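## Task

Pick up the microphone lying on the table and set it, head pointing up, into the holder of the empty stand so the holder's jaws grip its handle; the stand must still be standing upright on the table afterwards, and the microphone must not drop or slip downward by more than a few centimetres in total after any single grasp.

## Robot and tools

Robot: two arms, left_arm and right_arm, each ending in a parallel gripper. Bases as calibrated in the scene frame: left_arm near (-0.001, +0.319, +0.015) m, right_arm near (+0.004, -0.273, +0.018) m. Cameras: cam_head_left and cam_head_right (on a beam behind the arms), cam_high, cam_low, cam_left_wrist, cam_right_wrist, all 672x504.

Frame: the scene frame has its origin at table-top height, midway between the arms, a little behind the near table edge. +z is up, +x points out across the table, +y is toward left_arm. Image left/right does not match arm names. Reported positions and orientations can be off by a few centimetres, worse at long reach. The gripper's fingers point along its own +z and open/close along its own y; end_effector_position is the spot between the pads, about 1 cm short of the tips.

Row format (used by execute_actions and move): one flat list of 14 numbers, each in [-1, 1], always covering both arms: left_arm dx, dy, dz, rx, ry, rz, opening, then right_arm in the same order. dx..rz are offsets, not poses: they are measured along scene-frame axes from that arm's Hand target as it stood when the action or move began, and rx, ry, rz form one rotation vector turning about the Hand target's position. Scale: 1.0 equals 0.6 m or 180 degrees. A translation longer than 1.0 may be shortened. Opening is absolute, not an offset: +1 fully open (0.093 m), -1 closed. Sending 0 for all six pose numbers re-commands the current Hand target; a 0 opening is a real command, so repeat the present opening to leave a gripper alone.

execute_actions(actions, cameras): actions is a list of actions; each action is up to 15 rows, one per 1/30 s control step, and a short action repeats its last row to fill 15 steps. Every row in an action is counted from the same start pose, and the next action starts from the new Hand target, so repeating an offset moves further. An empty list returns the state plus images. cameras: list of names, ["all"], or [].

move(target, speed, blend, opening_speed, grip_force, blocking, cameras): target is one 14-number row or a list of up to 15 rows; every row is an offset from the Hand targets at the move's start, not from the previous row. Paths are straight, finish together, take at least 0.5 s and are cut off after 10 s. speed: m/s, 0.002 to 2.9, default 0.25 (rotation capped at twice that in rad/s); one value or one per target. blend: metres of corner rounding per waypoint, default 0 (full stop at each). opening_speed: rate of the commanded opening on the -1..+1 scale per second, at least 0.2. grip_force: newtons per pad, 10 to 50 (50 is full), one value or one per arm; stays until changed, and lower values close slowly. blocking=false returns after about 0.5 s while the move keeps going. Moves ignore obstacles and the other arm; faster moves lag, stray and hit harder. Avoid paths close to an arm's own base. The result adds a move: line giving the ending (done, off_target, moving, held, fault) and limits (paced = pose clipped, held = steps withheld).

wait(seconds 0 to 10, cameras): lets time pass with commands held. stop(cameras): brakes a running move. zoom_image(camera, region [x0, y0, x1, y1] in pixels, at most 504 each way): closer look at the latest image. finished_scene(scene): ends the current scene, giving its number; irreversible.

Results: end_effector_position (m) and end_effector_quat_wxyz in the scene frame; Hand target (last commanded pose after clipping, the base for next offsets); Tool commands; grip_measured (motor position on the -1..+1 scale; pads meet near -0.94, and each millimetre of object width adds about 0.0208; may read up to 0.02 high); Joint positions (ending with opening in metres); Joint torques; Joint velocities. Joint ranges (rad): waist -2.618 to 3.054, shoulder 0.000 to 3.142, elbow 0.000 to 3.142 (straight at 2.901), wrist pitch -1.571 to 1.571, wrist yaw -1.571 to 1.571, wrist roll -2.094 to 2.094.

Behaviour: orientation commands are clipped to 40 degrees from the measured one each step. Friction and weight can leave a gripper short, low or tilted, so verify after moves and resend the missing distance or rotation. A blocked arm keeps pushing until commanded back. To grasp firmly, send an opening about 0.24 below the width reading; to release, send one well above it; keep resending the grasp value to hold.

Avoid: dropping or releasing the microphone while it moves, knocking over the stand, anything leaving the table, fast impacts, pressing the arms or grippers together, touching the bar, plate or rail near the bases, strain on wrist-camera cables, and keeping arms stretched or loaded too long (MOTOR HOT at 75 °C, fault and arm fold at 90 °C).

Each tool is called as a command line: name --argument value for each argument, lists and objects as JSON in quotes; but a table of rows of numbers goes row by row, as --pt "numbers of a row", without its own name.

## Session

execute_actions --actions '[]'

zoom_image --camera "cam_low" --region '[250, 140, 500, 320]'

zoom_image --camera "cam_high" --region '[270, 140, 450, 320]'

Scene clock: 0.00 s.
left_arm: end_effector_position=(+0.3812, +0.3349, +0.0891) grip_measured=+1.000 end_effector_quat_wxyz=(+0.550, -0.024, +0.834, +0.031) | right_arm: end_effector_position=(+0.3949, -0.3192, +0.1123) grip_measured=+1.000 end_effector_quat_wxyz=(+0.566, +0.107, +0.813, -0.083)
Joint positions: left_arm=[0.015 1.626 0.365 0.815 -0.09 0.014 0.093] | right_arm=[-0.017 1.557 0.404 0.784 0.245 0.079 0.093]
Joint velocities: within noise
Joint torques (N m): no reading
Heat: left arm: 37 °C; right arm: 36 °C.
Hand target: left_arm +0.3858, +0.3341, +0.0974; +0.561, -0.023, +0.827, +0.029 | right_arm +0.3974, -0.3192, +0.1184; +0.574, +0.108, +0.808, -0.082
Tool commands: left_gripper/opening=+1.0 right_gripper/opening=+1.0
camera_calibration:
cam_left_wrist: T_world_to_cam=[[0.0933038, -0.995569, -0.0116837, 0.296361], [-0.744147, -0.0619348, -0.665139, 0.403508], [0.661468, 0.0707544, -0.746628, -0.124442], [0, 0, 0, 1]] pos_world=[0.354932, 0.328844, 0.178939]
cam_right_wrist: T_world_to_cam=[[-0.258348, -0.965959, 0.0134234, -0.205294], [-0.689893, 0.174751, -0.702502, 0.44703], [0.676242, -0.190751, -0.711555, -0.162019], [0, 0, 0, 1]] pos_world=[0.364929, -0.30733, 0.20151]

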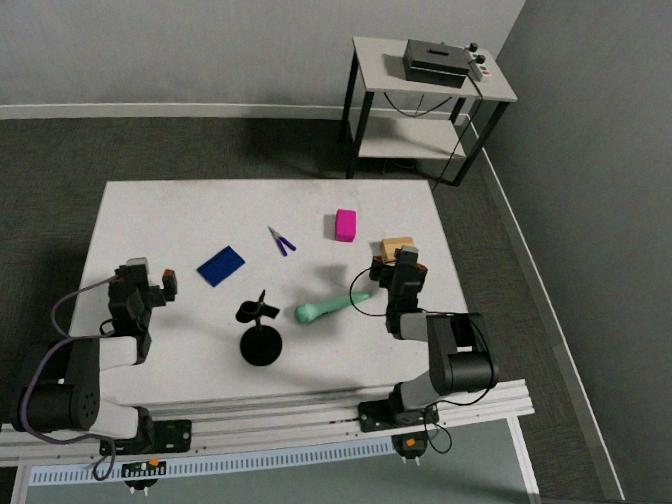

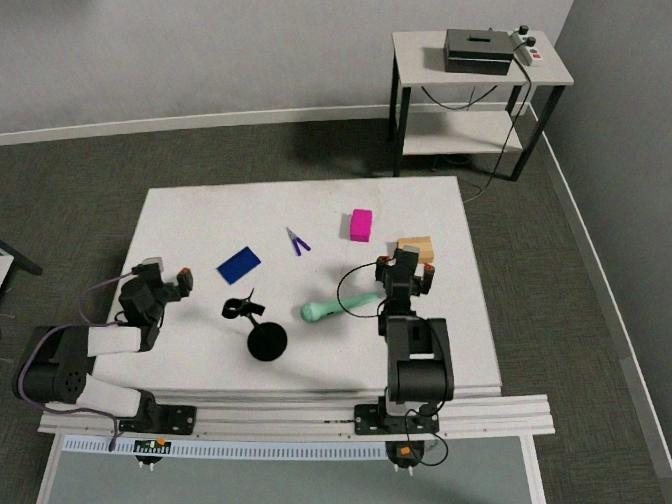

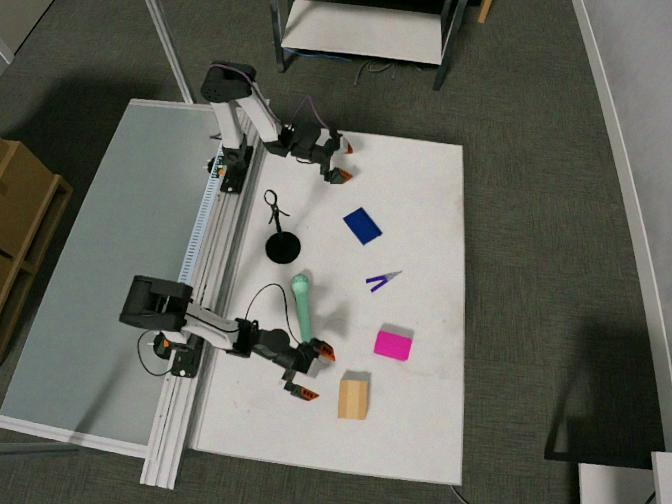

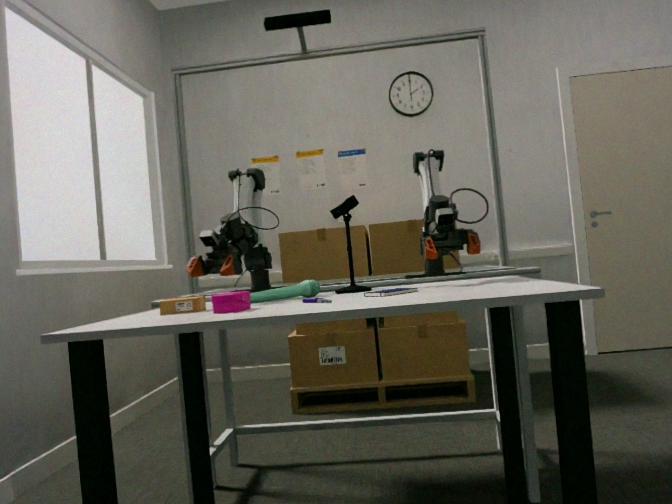

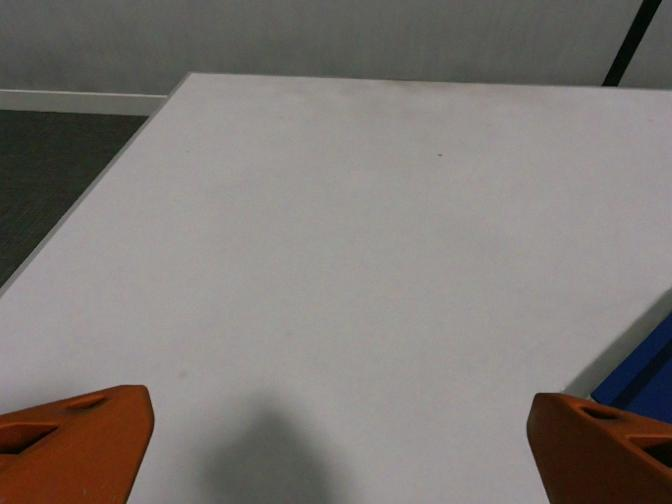

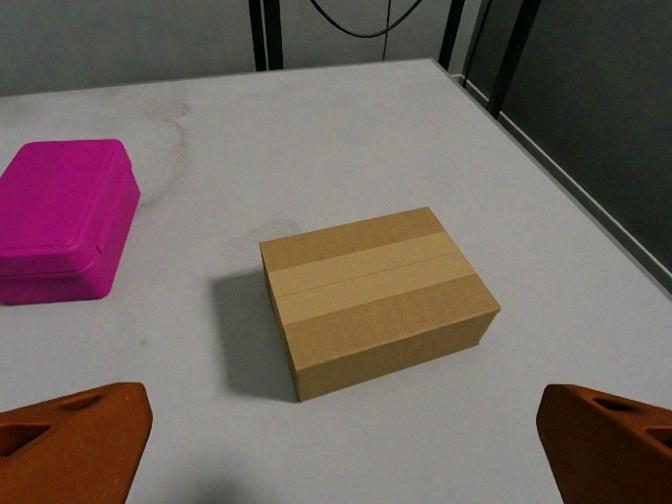

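Scaled by 2.016 from the camera's 672x504 image, which has a finer 960x720 frame.

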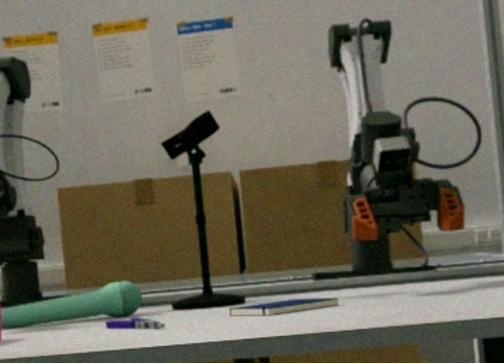

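Scaled by 2.800 from the camera's 672x504 image, which has a finer 960x720 frame.

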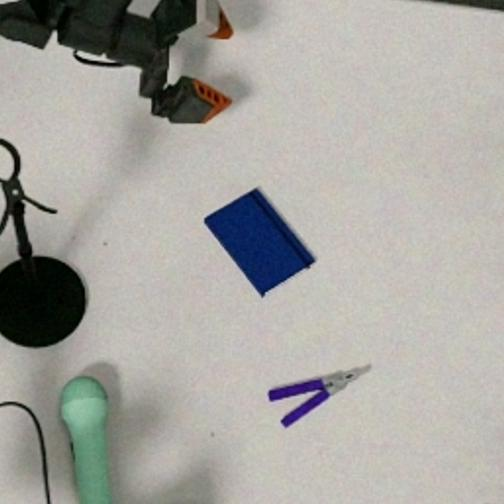

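zoom_image --camera "cam_high" --region '[240, 170, 350, 350]'

zoom_image --camera "cam_head_right" --region '[210, 270, 310, 370]'

zoom_image --camera "cam_low" --region '[310, 180, 390, 300]'

zoom_image --camera "cam_head_left" --region '[210, 270, 310, 370]'

Scaled by 2.800 from the camera's 672x504 image, which has a finer 960x720 frame.

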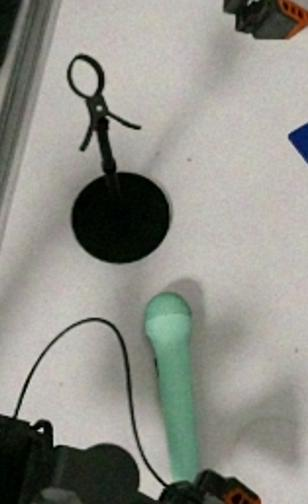

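Scaled by 5.040 from the camera's 672x504 image, which has a finer 960x720 frame.

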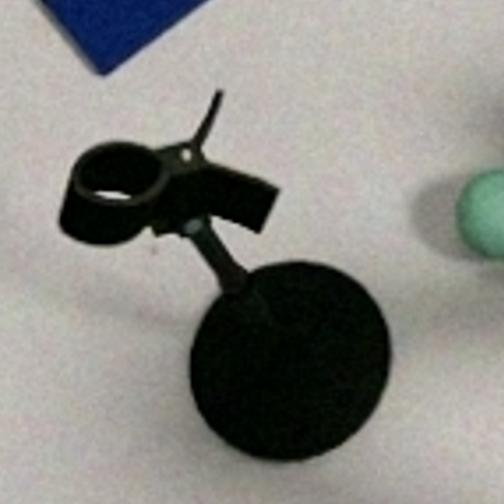

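Scaled by 4.200 from the camera's 672x504 image, which has a finer 960x720 frame.

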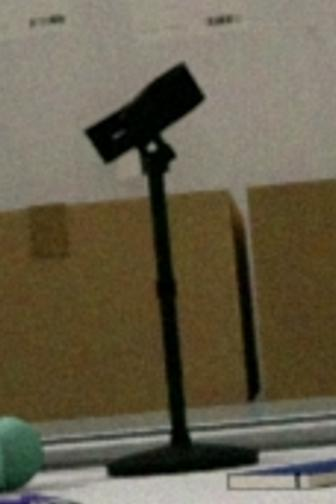

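Scaled by 5.040 from the camera's 672x504 image, which has a finer 960x720 frame.

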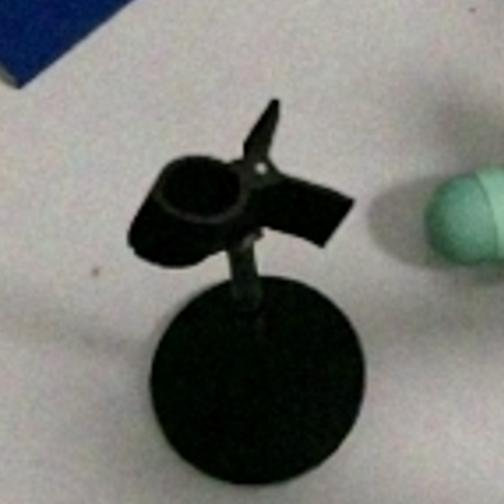

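move --pt "0 0 0 0 0 0 1 -0.05 0.1 0.2 -0.1 0.1 0.18 1" --pt "0 0 0 0 0 0 1 -0.11 0.315 0.16 -0.3215 0.3346 0.563 1" --blend 0.04 --speed 0.3 --cameras '["cam_right_wrist","cam_high","cam_low"]'

Scene clock: 18.00 s.
left_arm: end_effector_position=(+0.3812, +0.3349, +0.0891) grip_measured=+1.000 end_effector_quat_wxyz=(+0.550, -0.024, +0.834, +0.031) | right_arm: end_effector_position=(+0.3288, -0.1304, +0.2137) grip_measured=+1.000 end_effector_quat_wxyz=(-0.035, +0.782, -0.622, +0.012)
Joint positions: left_arm=[0.015 1.626 0.365 0.815 -0.09 0.014 0.093] | right_arm=[0.401 1.864 1.906 -1.543 -0.017 -1.394 0.093]
Joint torques (N m): left_arm=[0.17 -6.06 6.67 2.62 -0.08 0] | right_arm=[0.25 -6.97 6.5 0.23 0.08 -0.18]
Heat: left arm: 39 °C; right arm: 38 °C.
Hand target: left_arm +0.3858, +0.3341, +0.0974; +0.561, -0.023, +0.827, +0.029 | right_arm +0.3314, -0.1302, +0.2144; +0.000, +0.788, -0.615, +0.000
Off the commanded pose: left_arm 0.010 m, 1 deg | right_arm 0.003 m, 4 deg.
joint sent to its limit (right arm) — joint 4 (wrist pitch), lower limit. The joint targets are off in orientation, not in position.
move: off_target (right_arm)
camera_calibration:
cam_right_wrist: T_world_to_cam=[[0.972087, 0.226888, 0.0597342, -0.300299], [0.184652, -0.896914, 0.401808, -0.2236], [0.144742, -0.379562, -0.913774, 0.184195], [0, 0, 0, 1]] pos_world=[0.306545, -0.062502, 0.276095]
Images, in order (width x height): cam_high 672x504, cam_low 672x504, cam_right_wrist 672x504.

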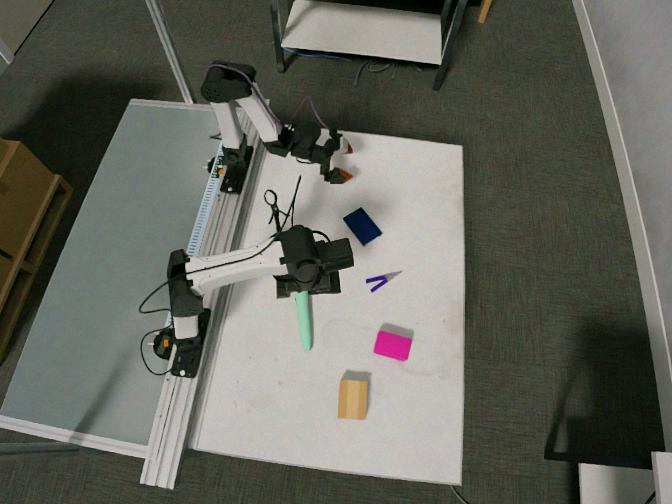

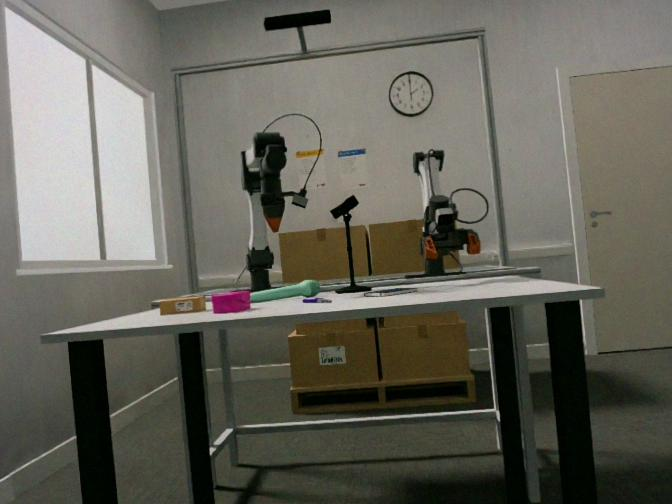

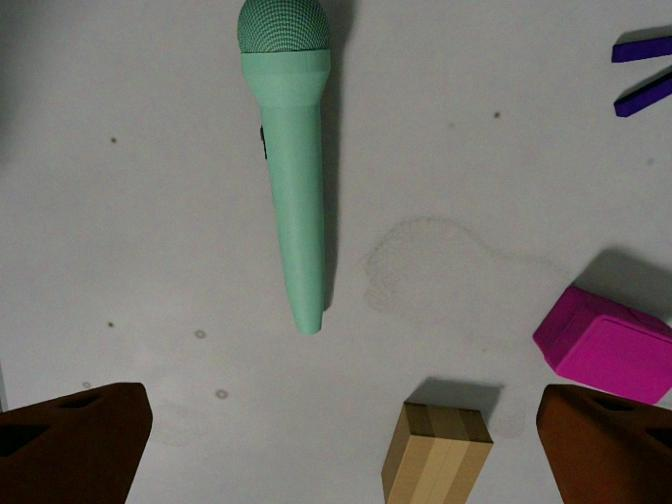

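move --pt "0 0 0 0 0 0 1 -0.065 0.1237 -0.15 0 0 0 1" --pt "0 0 0 0 0 0 1 -0.065 0.1237 -0.313 0 0 0.008 1" --speed 0.15 --cameras '["cam_right_wrist","cam_head_left"]'

Scene clock: 25.10 s.
left_arm: end_effector_position=(+0.3812, +0.3349, +0.0891) grip_measured=+1.000 end_effector_quat_wxyz=(+0.550, -0.024, +0.834, +0.031) | right_arm: end_effector_position=(+0.2910, -0.0567, +0.0313) grip_measured=+1.000 end_effector_quat_wxyz=(-0.001, +0.792, -0.610, -0.004)
Joint positions: left_arm=[0.015 1.626 0.365 0.815 -0.09 0.014 0.093] | right_arm=[0.637 1.993 1.347 -0.928 -0.012 -1.189 0.093]
Joint torques (N m): left_arm=[0.18 -6.08 6.65 2.63 -0.09 0] | right_arm=[0.2 -7.92 4.55 0.34 -0.03 -0.14]
Heat: left arm: 40 °C; right arm: 38 °C.
Hand target: left_arm +0.3858, +0.3341, +0.0974; +0.561, -0.023, +0.827, +0.029 | right_arm +0.2926, -0.0561, +0.0267; +0.000, +0.796, -0.606, +0.000
Off the commanded pose: left_arm 0.010 m, 1 deg | right_arm 0.005 m, 1 deg.
move: done
camera_calibration:
cam_right_wrist: T_world_to_cam=[[0.966061, 0.258004, -0.0126579, -0.263487], [0.239378, -0.875752, 0.419232, -0.0924523], [0.0970785, -0.408034, -0.907791, 0.0629187], [0, 0, 0, 1]] pos_world=[0.270568, 0.0126885, 0.0925408]
Images, in order (width x height): cam_head_left 672x504, cam_right_wrist 672x504.

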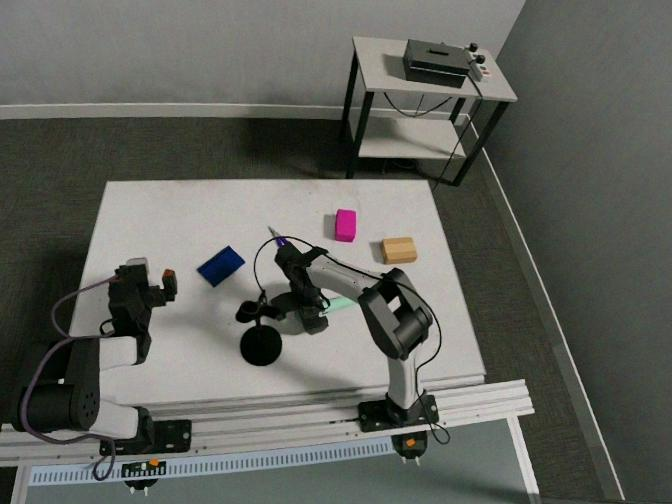

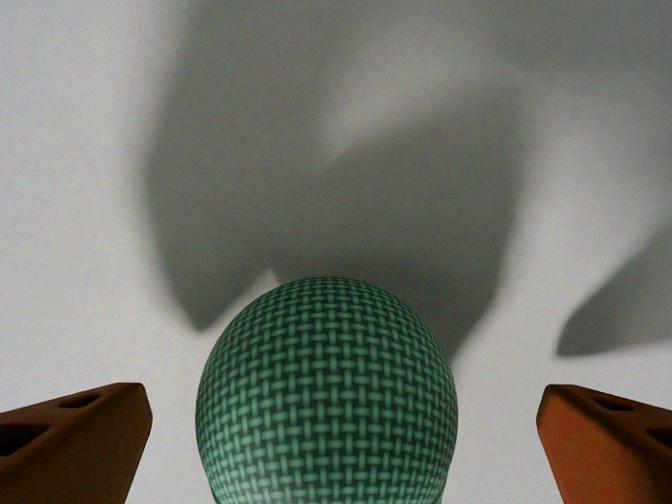

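move --pt "0 0 0 0 0 0 1 0.004 -0.02 -0.007 0 0 0 1" --pt "0 0 0 0 0 0 1 0.004 -0.02 -0.007 0 0 0 -0.55" --speed 0.06 --opening_speed 0.8 --cameras '["cam_right_wrist"]'

Scene clock: 29.47 s.
left_arm: end_effector_position=(+0.3812, +0.3349, +0.0891) grip_measured=+1.000 end_effector_quat_wxyz=(+0.550, -0.024, +0.834, +0.031) | right_arm: end_effector_position=(+0.2920, -0.0662, +0.0241) grip_measured=-0.072 end_effector_quat_wxyz=(+0.002, +0.794, -0.608, -0.005)
Joint positions: left_arm=[0.015 1.626 0.365 0.815 -0.09 0.014 0.093] | right_arm=[0.614 1.993 1.316 -0.903 -0.012 -1.218 0.042]
Joint torques (N m): left_arm=[0.17 -6.11 6.65 2.63 -0.09 0] | right_arm=[-0.36 -8.77 4.21 0.32 -0.01 -0.17]
Heat: left arm: 40 °C; right arm: 39 °C.
Hand target: left_arm +0.3858, +0.3341, +0.0974; +0.561, -0.023, +0.827, +0.029 | right_arm +0.2949, -0.0681, +0.0224; +0.000, +0.796, -0.606, +0.000
Off the commanded pose: left_arm 0.010 m, 1 deg | right_arm 0.004 m, 1 deg.
move: done
camera_calibration:
cam_right_wrist: T_world_to_cam=[[0.964399, 0.263799, -0.0185806, -0.26111], [0.246854, -0.872793, 0.421064, -0.0999522], [0.0948595, -0.410661, -0.90684, 0.0529408], [0, 0, 0, 1]] pos_world=[0.271466, 0.00338372, 0.0852435]
Images, in order (width x height): cam_right_wrist 672x504.

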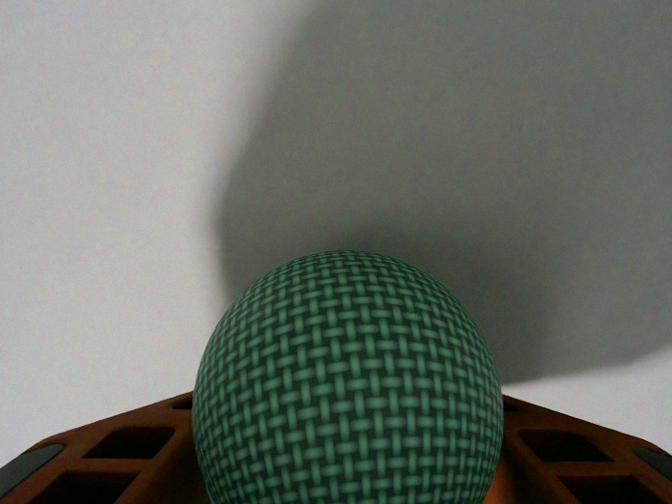

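move --pt "0 0 0 0 0 0 1 0.03 -0.06 0.2 0.08 -0.01 -0.056 -0.55" --pt "0 0 0 0 0 0 1 0.03 -0.09 0.796 0.571 -0.068 -0.401 -0.55" --blend 0.03 --speed 0.2 --cameras '["all"]'

zoom_image --camera "cam_low" --region '[270, 60, 420, 240]'

zoom_image --camera "cam_high" --region '[220, 150, 370, 300]'

zoom_image --camera "cam_head_left" --region '[210, 210, 360, 360]'

Scene clock: 40.50 s.
left_arm: end_effector_position=(+0.3812, +0.3349, +0.0891) grip_measured=+1.000 end_effector_quat_wxyz=(+0.550, -0.024, +0.834, +0.031) | right_arm: end_effector_position=(+0.3206, -0.1205, +0.4700) grip_measured=-0.080 end_effector_quat_wxyz=(+0.601, -0.051, +0.711, +0.361)
Joint positions: left_arm=[0.015 1.626 0.365 0.815 -0.09 0.014 0.093] | right_arm=[0.291 1.054 1.278 -0.245 -0.321 0.467 0.041]
Joint torques (N m): left_arm=[0.14 -6.09 6.68 2.63 -0.08 -0.01] | right_arm=[0.55 -4.05 7.97 2.54 0.09 0.09]
Heat: left arm: 42 °C; right arm: 40 °C.
Hand target: left_arm +0.3858, +0.3341, +0.0974; +0.561, -0.023, +0.827, +0.029 | right_arm +0.3128, -0.1221, +0.5001; +0.630, -0.051, +0.680, +0.371
Off the commanded pose: left_arm 0.010 m, 1 deg | right_arm 0.031 m, 5 deg.
move: off_target (right_arm)
camera_calibration:
cam_left_wrist: T_world_to_cam=[[0.0933038, -0.995569, -0.0116837, 0.296361], [-0.744147, -0.0619348, -0.665139, 0.403508], [0.661468, 0.0707544, -0.746628, -0.124442], [0, 0, 0, 1]] pos_world=[0.354932, 0.328844, 0.178939]
cam_right_wrist: T_world_to_cam=[[0.515738, -0.729464, -0.44933, -0.0394994], [-0.591208, 0.0765602, -0.802877, 0.616037], [0.62007, 0.679721, -0.39178, 0.153255], [0, 0, 0, 1]] pos_world=[0.289548, -0.180148, 0.536896]

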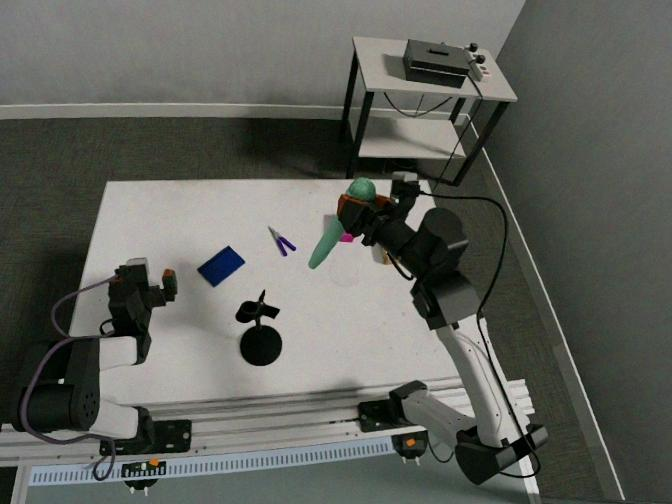

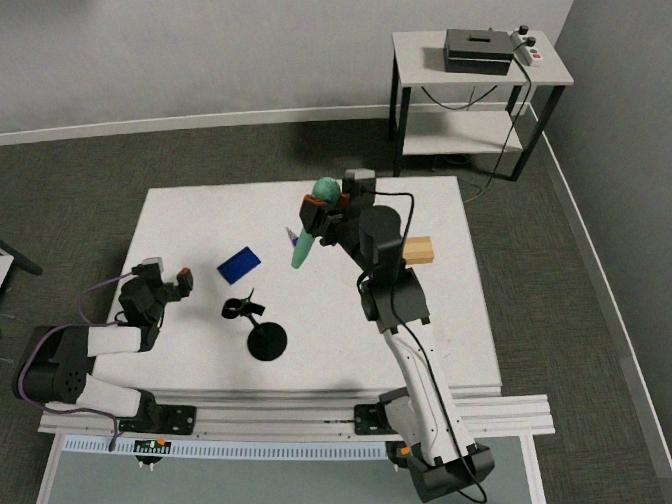

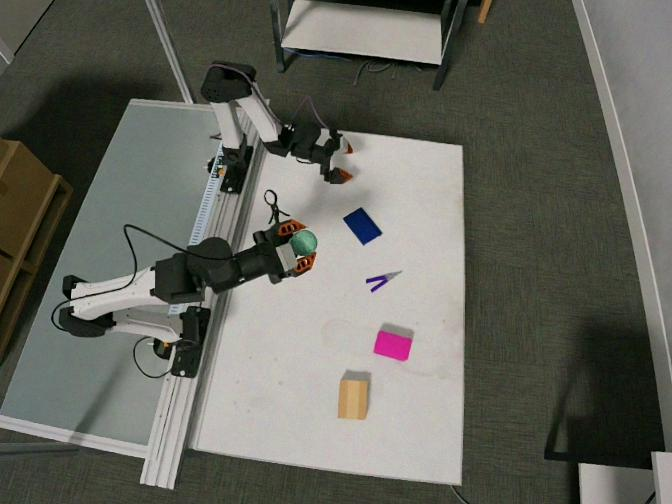

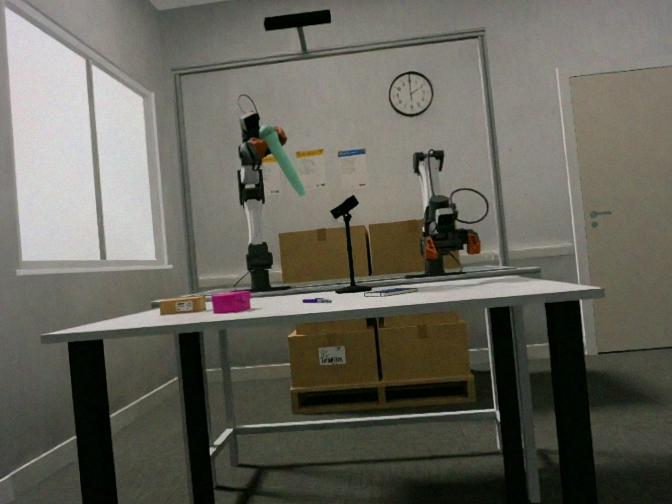

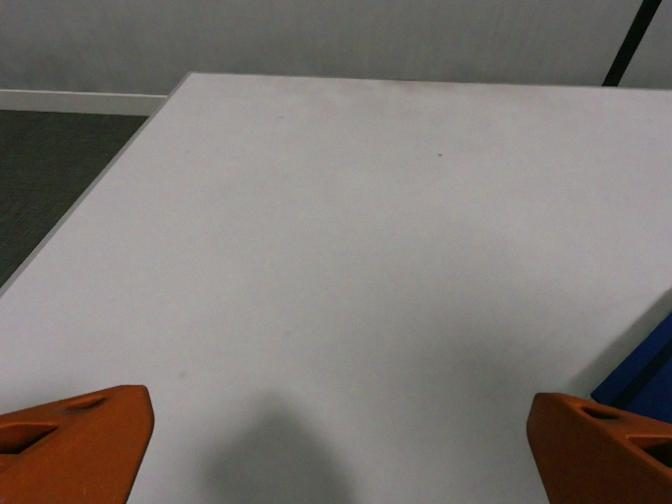

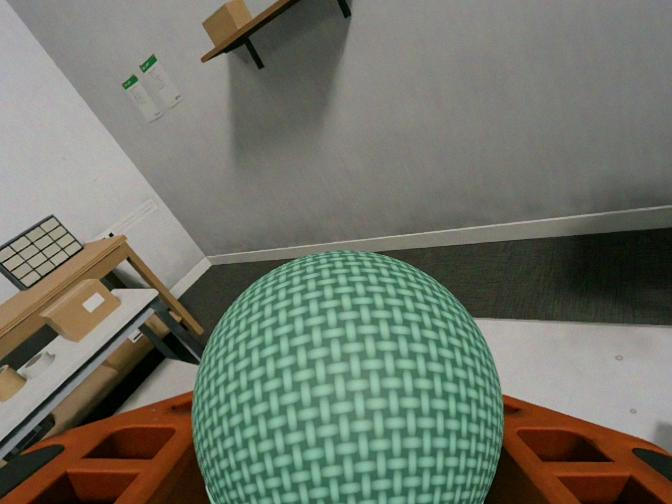

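Scaled by 2.800 from the camera's 672x504 image, which has a finer 960x720 frame.

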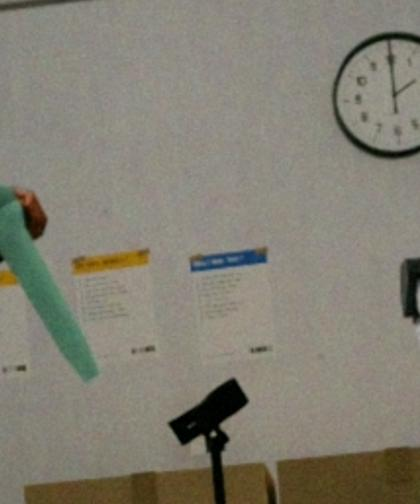

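Scaled by 3.360 from the camera's 672x504 image, which has a finer 960x720 frame.

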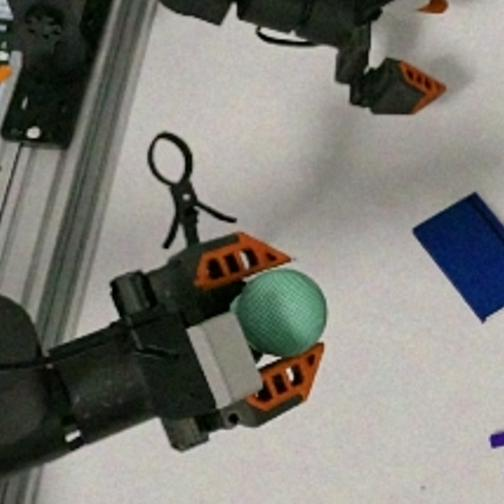

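Scaled by 3.360 from the camera's 672x504 image, which has a finer 960x720 frame.

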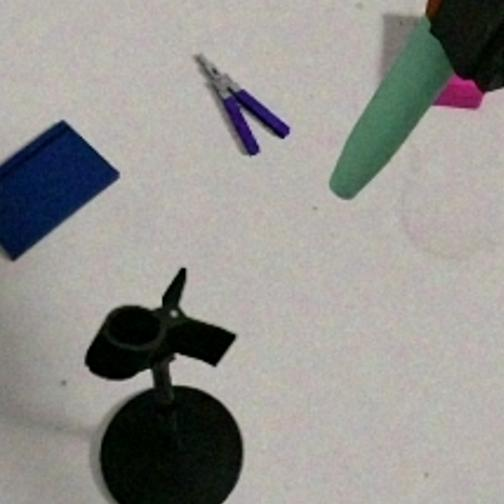

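move --target '[0,0,0,0,0,0,1,-0.115,0.16,0.05,0.0175,-0.0194,-0.013,-0.55]' --speed 0.12 --cameras '["cam_low","cam_high","cam_head_left","cam_head_right"]'

zoom_image --camera "cam_low" --region '[300, 120, 400, 240]'

zoom_image --camera "cam_high" --region '[220, 140, 340, 260]'

zoom_image --camera "cam_head_left" --region '[220, 240, 320, 340]'

zoom_image --camera "cam_head_right" --region '[200, 240, 300, 340]'

Scene clock: 46.33 s.
left_arm: end_effector_position=(+0.3812, +0.3349, +0.0891) grip_measured=+1.000 end_effector_quat_wxyz=(+0.550, -0.024, +0.834, +0.031) | right_arm: end_effector_position=(+0.2457, -0.0233, +0.5062) grip_measured=-0.080 end_effector_quat_wxyz=(+0.642, -0.043, +0.676, +0.360)
Joint positions: left_arm=[0.015 1.626 0.365 0.815 -0.09 0.014 0.093] | right_arm=[0.988 1.073 1.338 -0.178 0.413 0.417 0.041]
Joint torques (N m): left_arm=[0.17 -6.08 6.69 2.63 -0.1 -0.01] | right_arm=[0.46 -1.98 7.86 2.47 0.09 -0.19]
Heat: left arm: 42 °C; right arm: 40 °C.
Hand target: left_arm +0.3858, +0.3341, +0.0974; +0.561, -0.023, +0.827, +0.029 | right_arm +0.2438, -0.0262, +0.5300; +0.659, -0.031, +0.651, +0.375
Off the commanded pose: left_arm 0.010 m, 1 deg | right_arm 0.024 m, 4 deg.
move: off_target (right_arm)
Images, in order (width x height): cam_head_left 672x504, cam_head_right 672x504, cam_high 672x504, cam_low 672x504.

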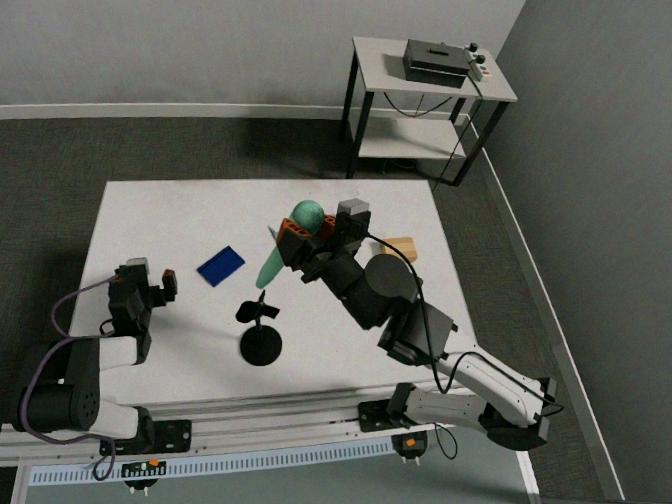

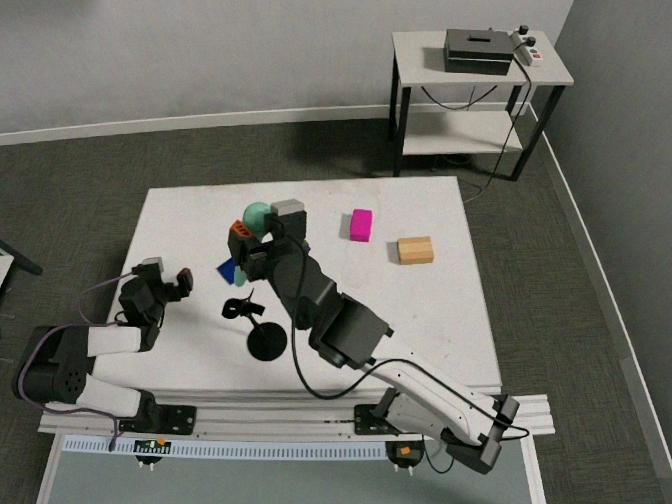

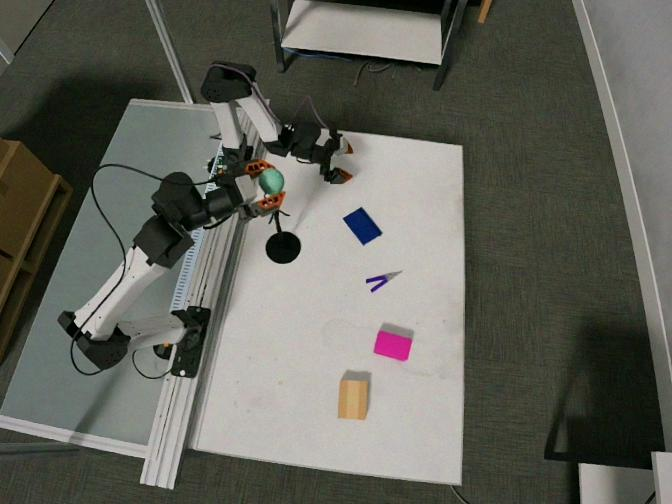

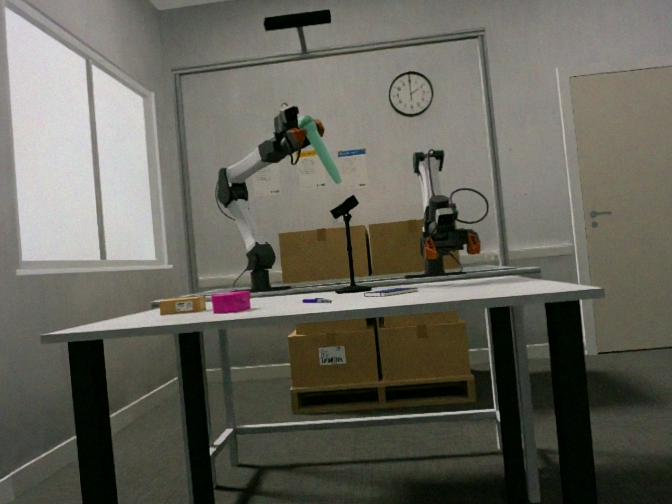

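Scaled by 4.200 from the camera's 672x504 image, which has a finer 960x720 frame.

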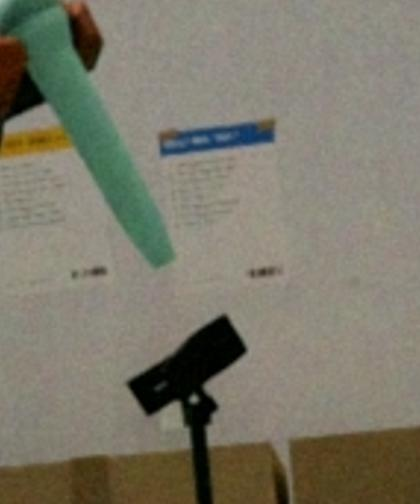

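Scaled by 4.200 from the camera's 672x504 image, which has a finer 960x720 frame.

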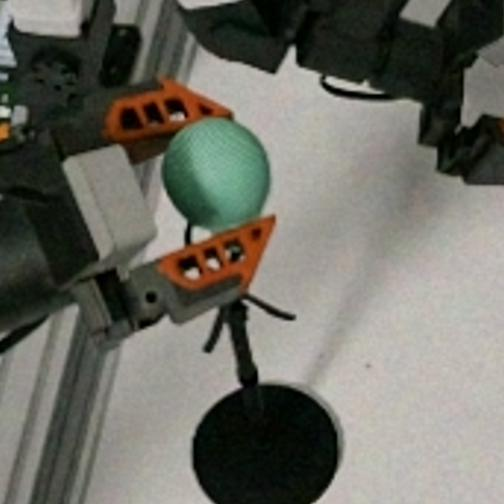

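Scaled by 5.040 from the camera's 672x504 image, which has a finer 960x720 frame.

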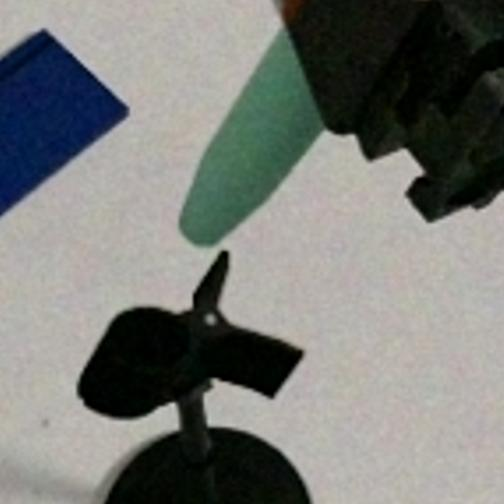

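Scaled by 5.040 from the camera's 672x504 image, which has a finer 960x720 frame.

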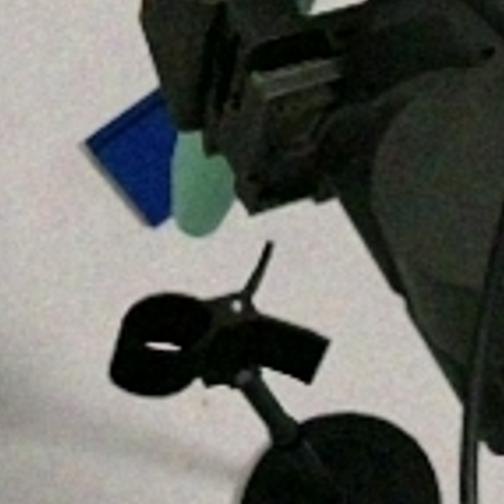

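move --target '[0,0,0,0,0,0,1,-0.023,0.046,-0.104,0,0,0,-0.55]' --speed 0.06 --cameras '["cam_low","cam_high","cam_head_left","cam_head_right"]'

zoom_image --camera "cam_low" --region '[300, 120, 400, 240]'

zoom_image --camera "cam_head_left" --region '[220, 240, 320, 340]'

zoom_image --camera "cam_head_right" --region '[200, 240, 300, 340]'

Scene clock: 50.77 s.
left_arm: end_effector_position=(+0.3812, +0.3349, +0.0891) grip_measured=+1.000 end_effector_quat_wxyz=(+0.550, -0.024, +0.834, +0.031) | right_arm: end_effector_position=(+0.2339, +0.0055, +0.4567) grip_measured=-0.080 end_effector_quat_wxyz=(+0.650, -0.038, +0.665, +0.365)
Joint positions: left_arm=[0.015 1.626 0.365 0.815 -0.09 0.014 0.093] | right_arm=[1.116 1.063 1.089 0.1 0.546 0.392 0.041]
Joint torques (N m): left_arm=[0.17 -6.09 6.65 2.62 -0.1 0.01] | right_arm=[0.62 -4.14 5.85 2.29 0.07 -0.16]
Heat: left arm: 43 °C; right arm: 40 °C.
Hand target: left_arm +0.3858, +0.3341, +0.0974; +0.561, -0.023, +0.827, +0.029 | right_arm +0.2300, +0.0015, +0.4675; +0.659, -0.031, +0.651, +0.375
Off the commanded pose: left_arm 0.010 m, 1 deg | right_arm 0.012 m, 2 deg.
move: off_target (right_arm)
Images, in order (width x height): cam_head_left 672x504, cam_head_right 672x504, cam_high 672x504, cam_low 672x504.

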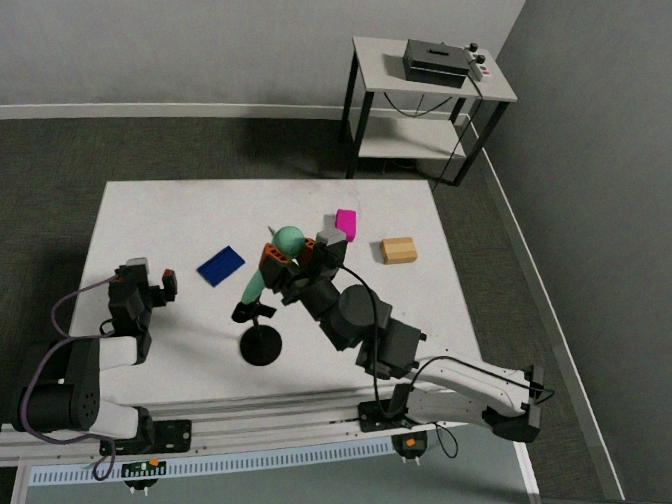

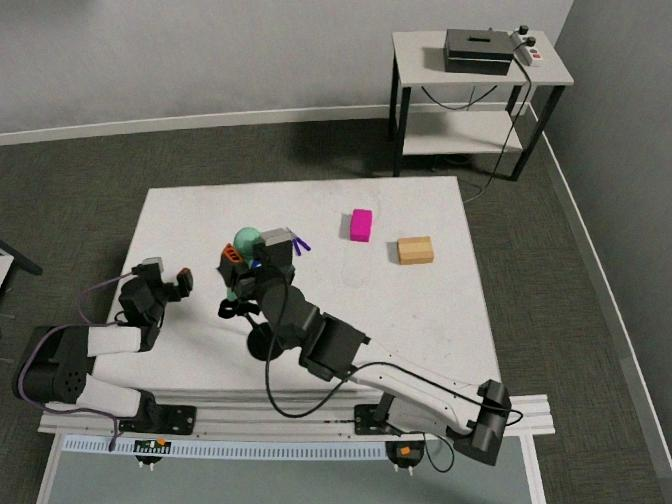

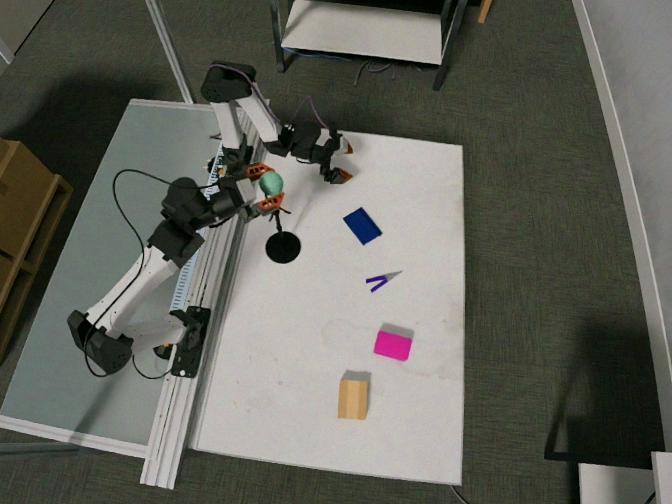

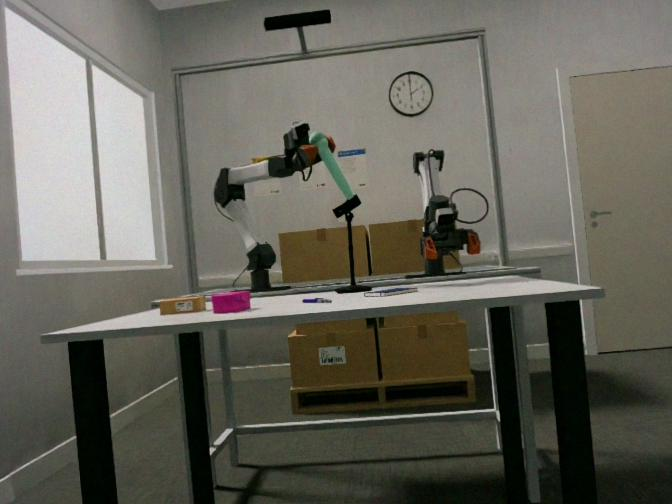

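Scaled by 4.200 from the camera's 672x504 image, which has a finer 960x720 frame.

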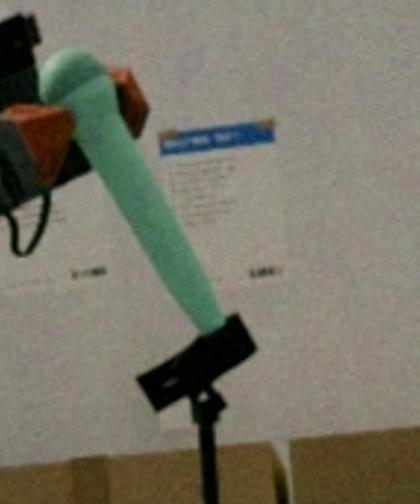

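Scaled by 5.040 from the camera's 672x504 image, which has a finer 960x720 frame.

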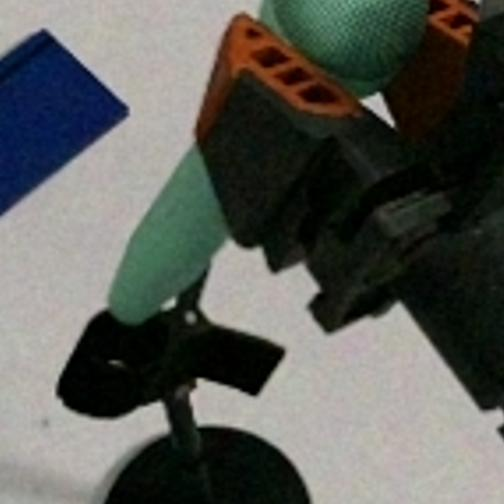

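Scaled by 5.040 from the camera's 672x504 image, which has a finer 960x720 frame.

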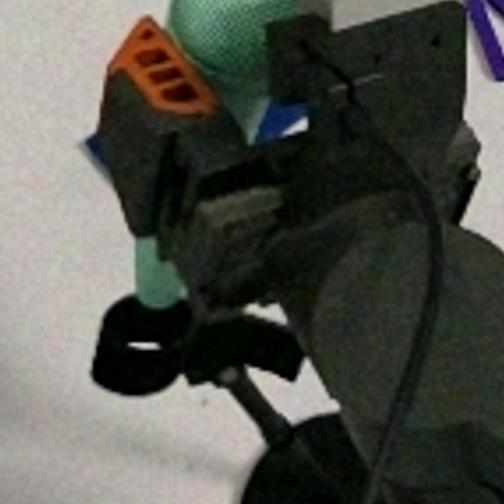

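move --target '[0,0,0,0,0,0,1,-0.012,-0.012,0.04,0,0,0,-0.55]' --speed 0.05 --cameras '["cam_low","cam_head_left","cam_head_right"]'

zoom_image --camera "cam_low" --region '[300, 120, 400, 240]'

zoom_image --camera "cam_head_left" --region '[220, 240, 320, 340]'

zoom_image --camera "cam_head_right" --region '[200, 240, 300, 340]'

Scene clock: 55.67 s.
left_arm: end_effector_position=(+0.3812, +0.3349, +0.0891) grip_measured=+1.000 end_effector_quat_wxyz=(+0.550, -0.024, +0.834, +0.031) | right_arm: end_effector_position=(+0.2286, +0.0042, +0.4656) grip_measured=-0.080 end_effector_quat_wxyz=(+0.645, -0.046, +0.673, +0.357)
Joint positions: left_arm=[0.015 1.626 0.365 0.815 -0.09 0.014 0.093] | right_arm=[1.134 1.063 1.15 0.013 0.559 0.387 0.041]
Joint torques (N m): left_arm=[0.17 -6.11 6.65 2.63 -0.09 0] | right_arm=[0.64 -4.82 8.23 2.18 0.07 -0.16]
Heat: left arm: 43 °C; right arm: 41 °C.
Hand target: left_arm +0.3858, +0.3341, +0.0974; +0.561, -0.023, +0.827, +0.029 | right_arm +0.2229, -0.0057, +0.4916; +0.659, -0.031, +0.651, +0.375
Off the commanded pose: left_arm 0.010 m, 1 deg | right_arm 0.028 m, 4 deg.
move: off_target (right_arm)
Images, in order (width x height): cam_head_left 672x504, cam_head_right 672x504, cam_low 672x504.

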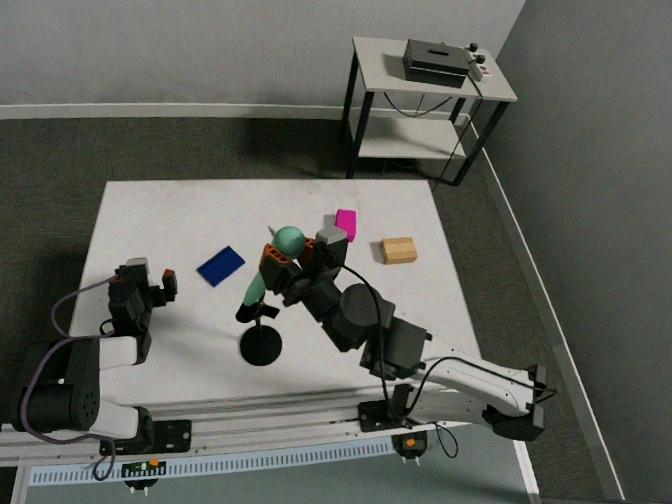

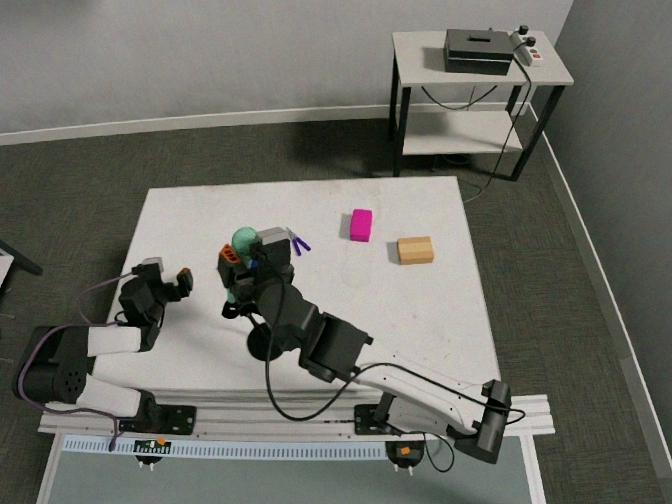

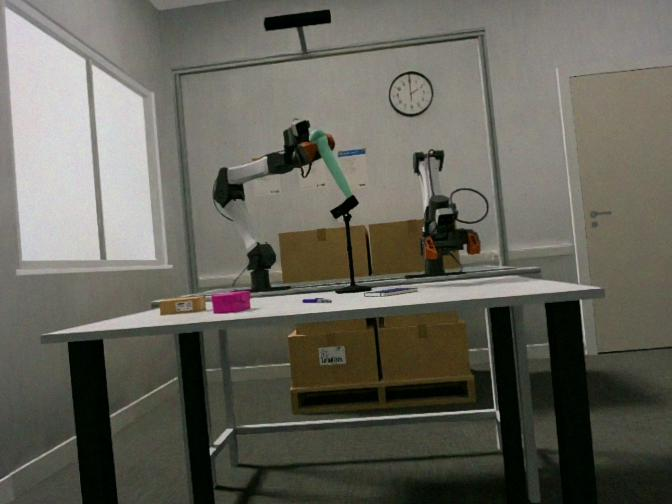

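Scaled by 4.200 from the camera's 672x504 image, which has a finer 960x720 frame.

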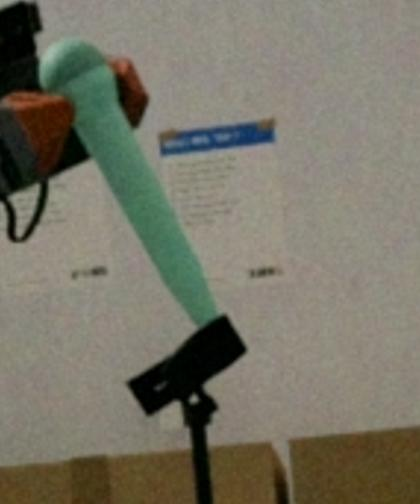

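Scaled by 5.040 from the camera's 672x504 image, which has a finer 960x720 frame.

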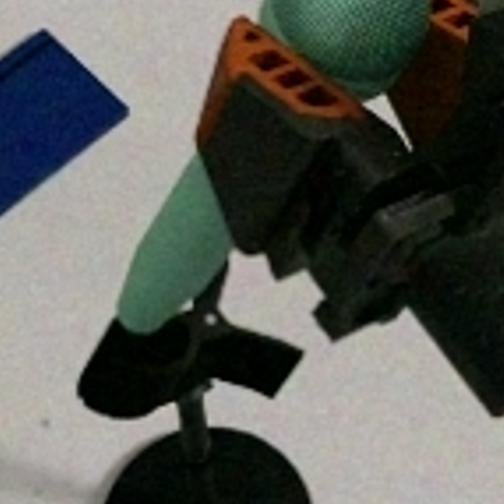

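Scaled by 5.040 from the camera's 672x504 image, which has a finer 960x720 frame.

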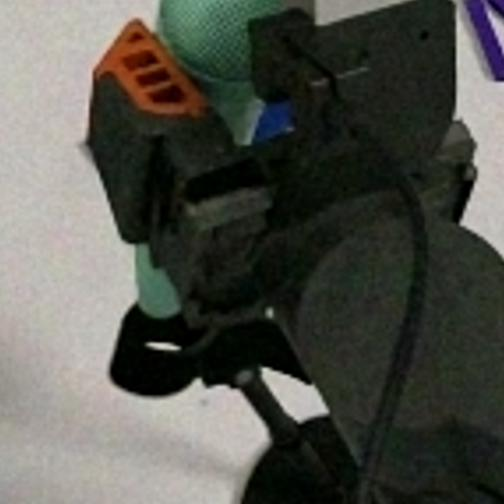

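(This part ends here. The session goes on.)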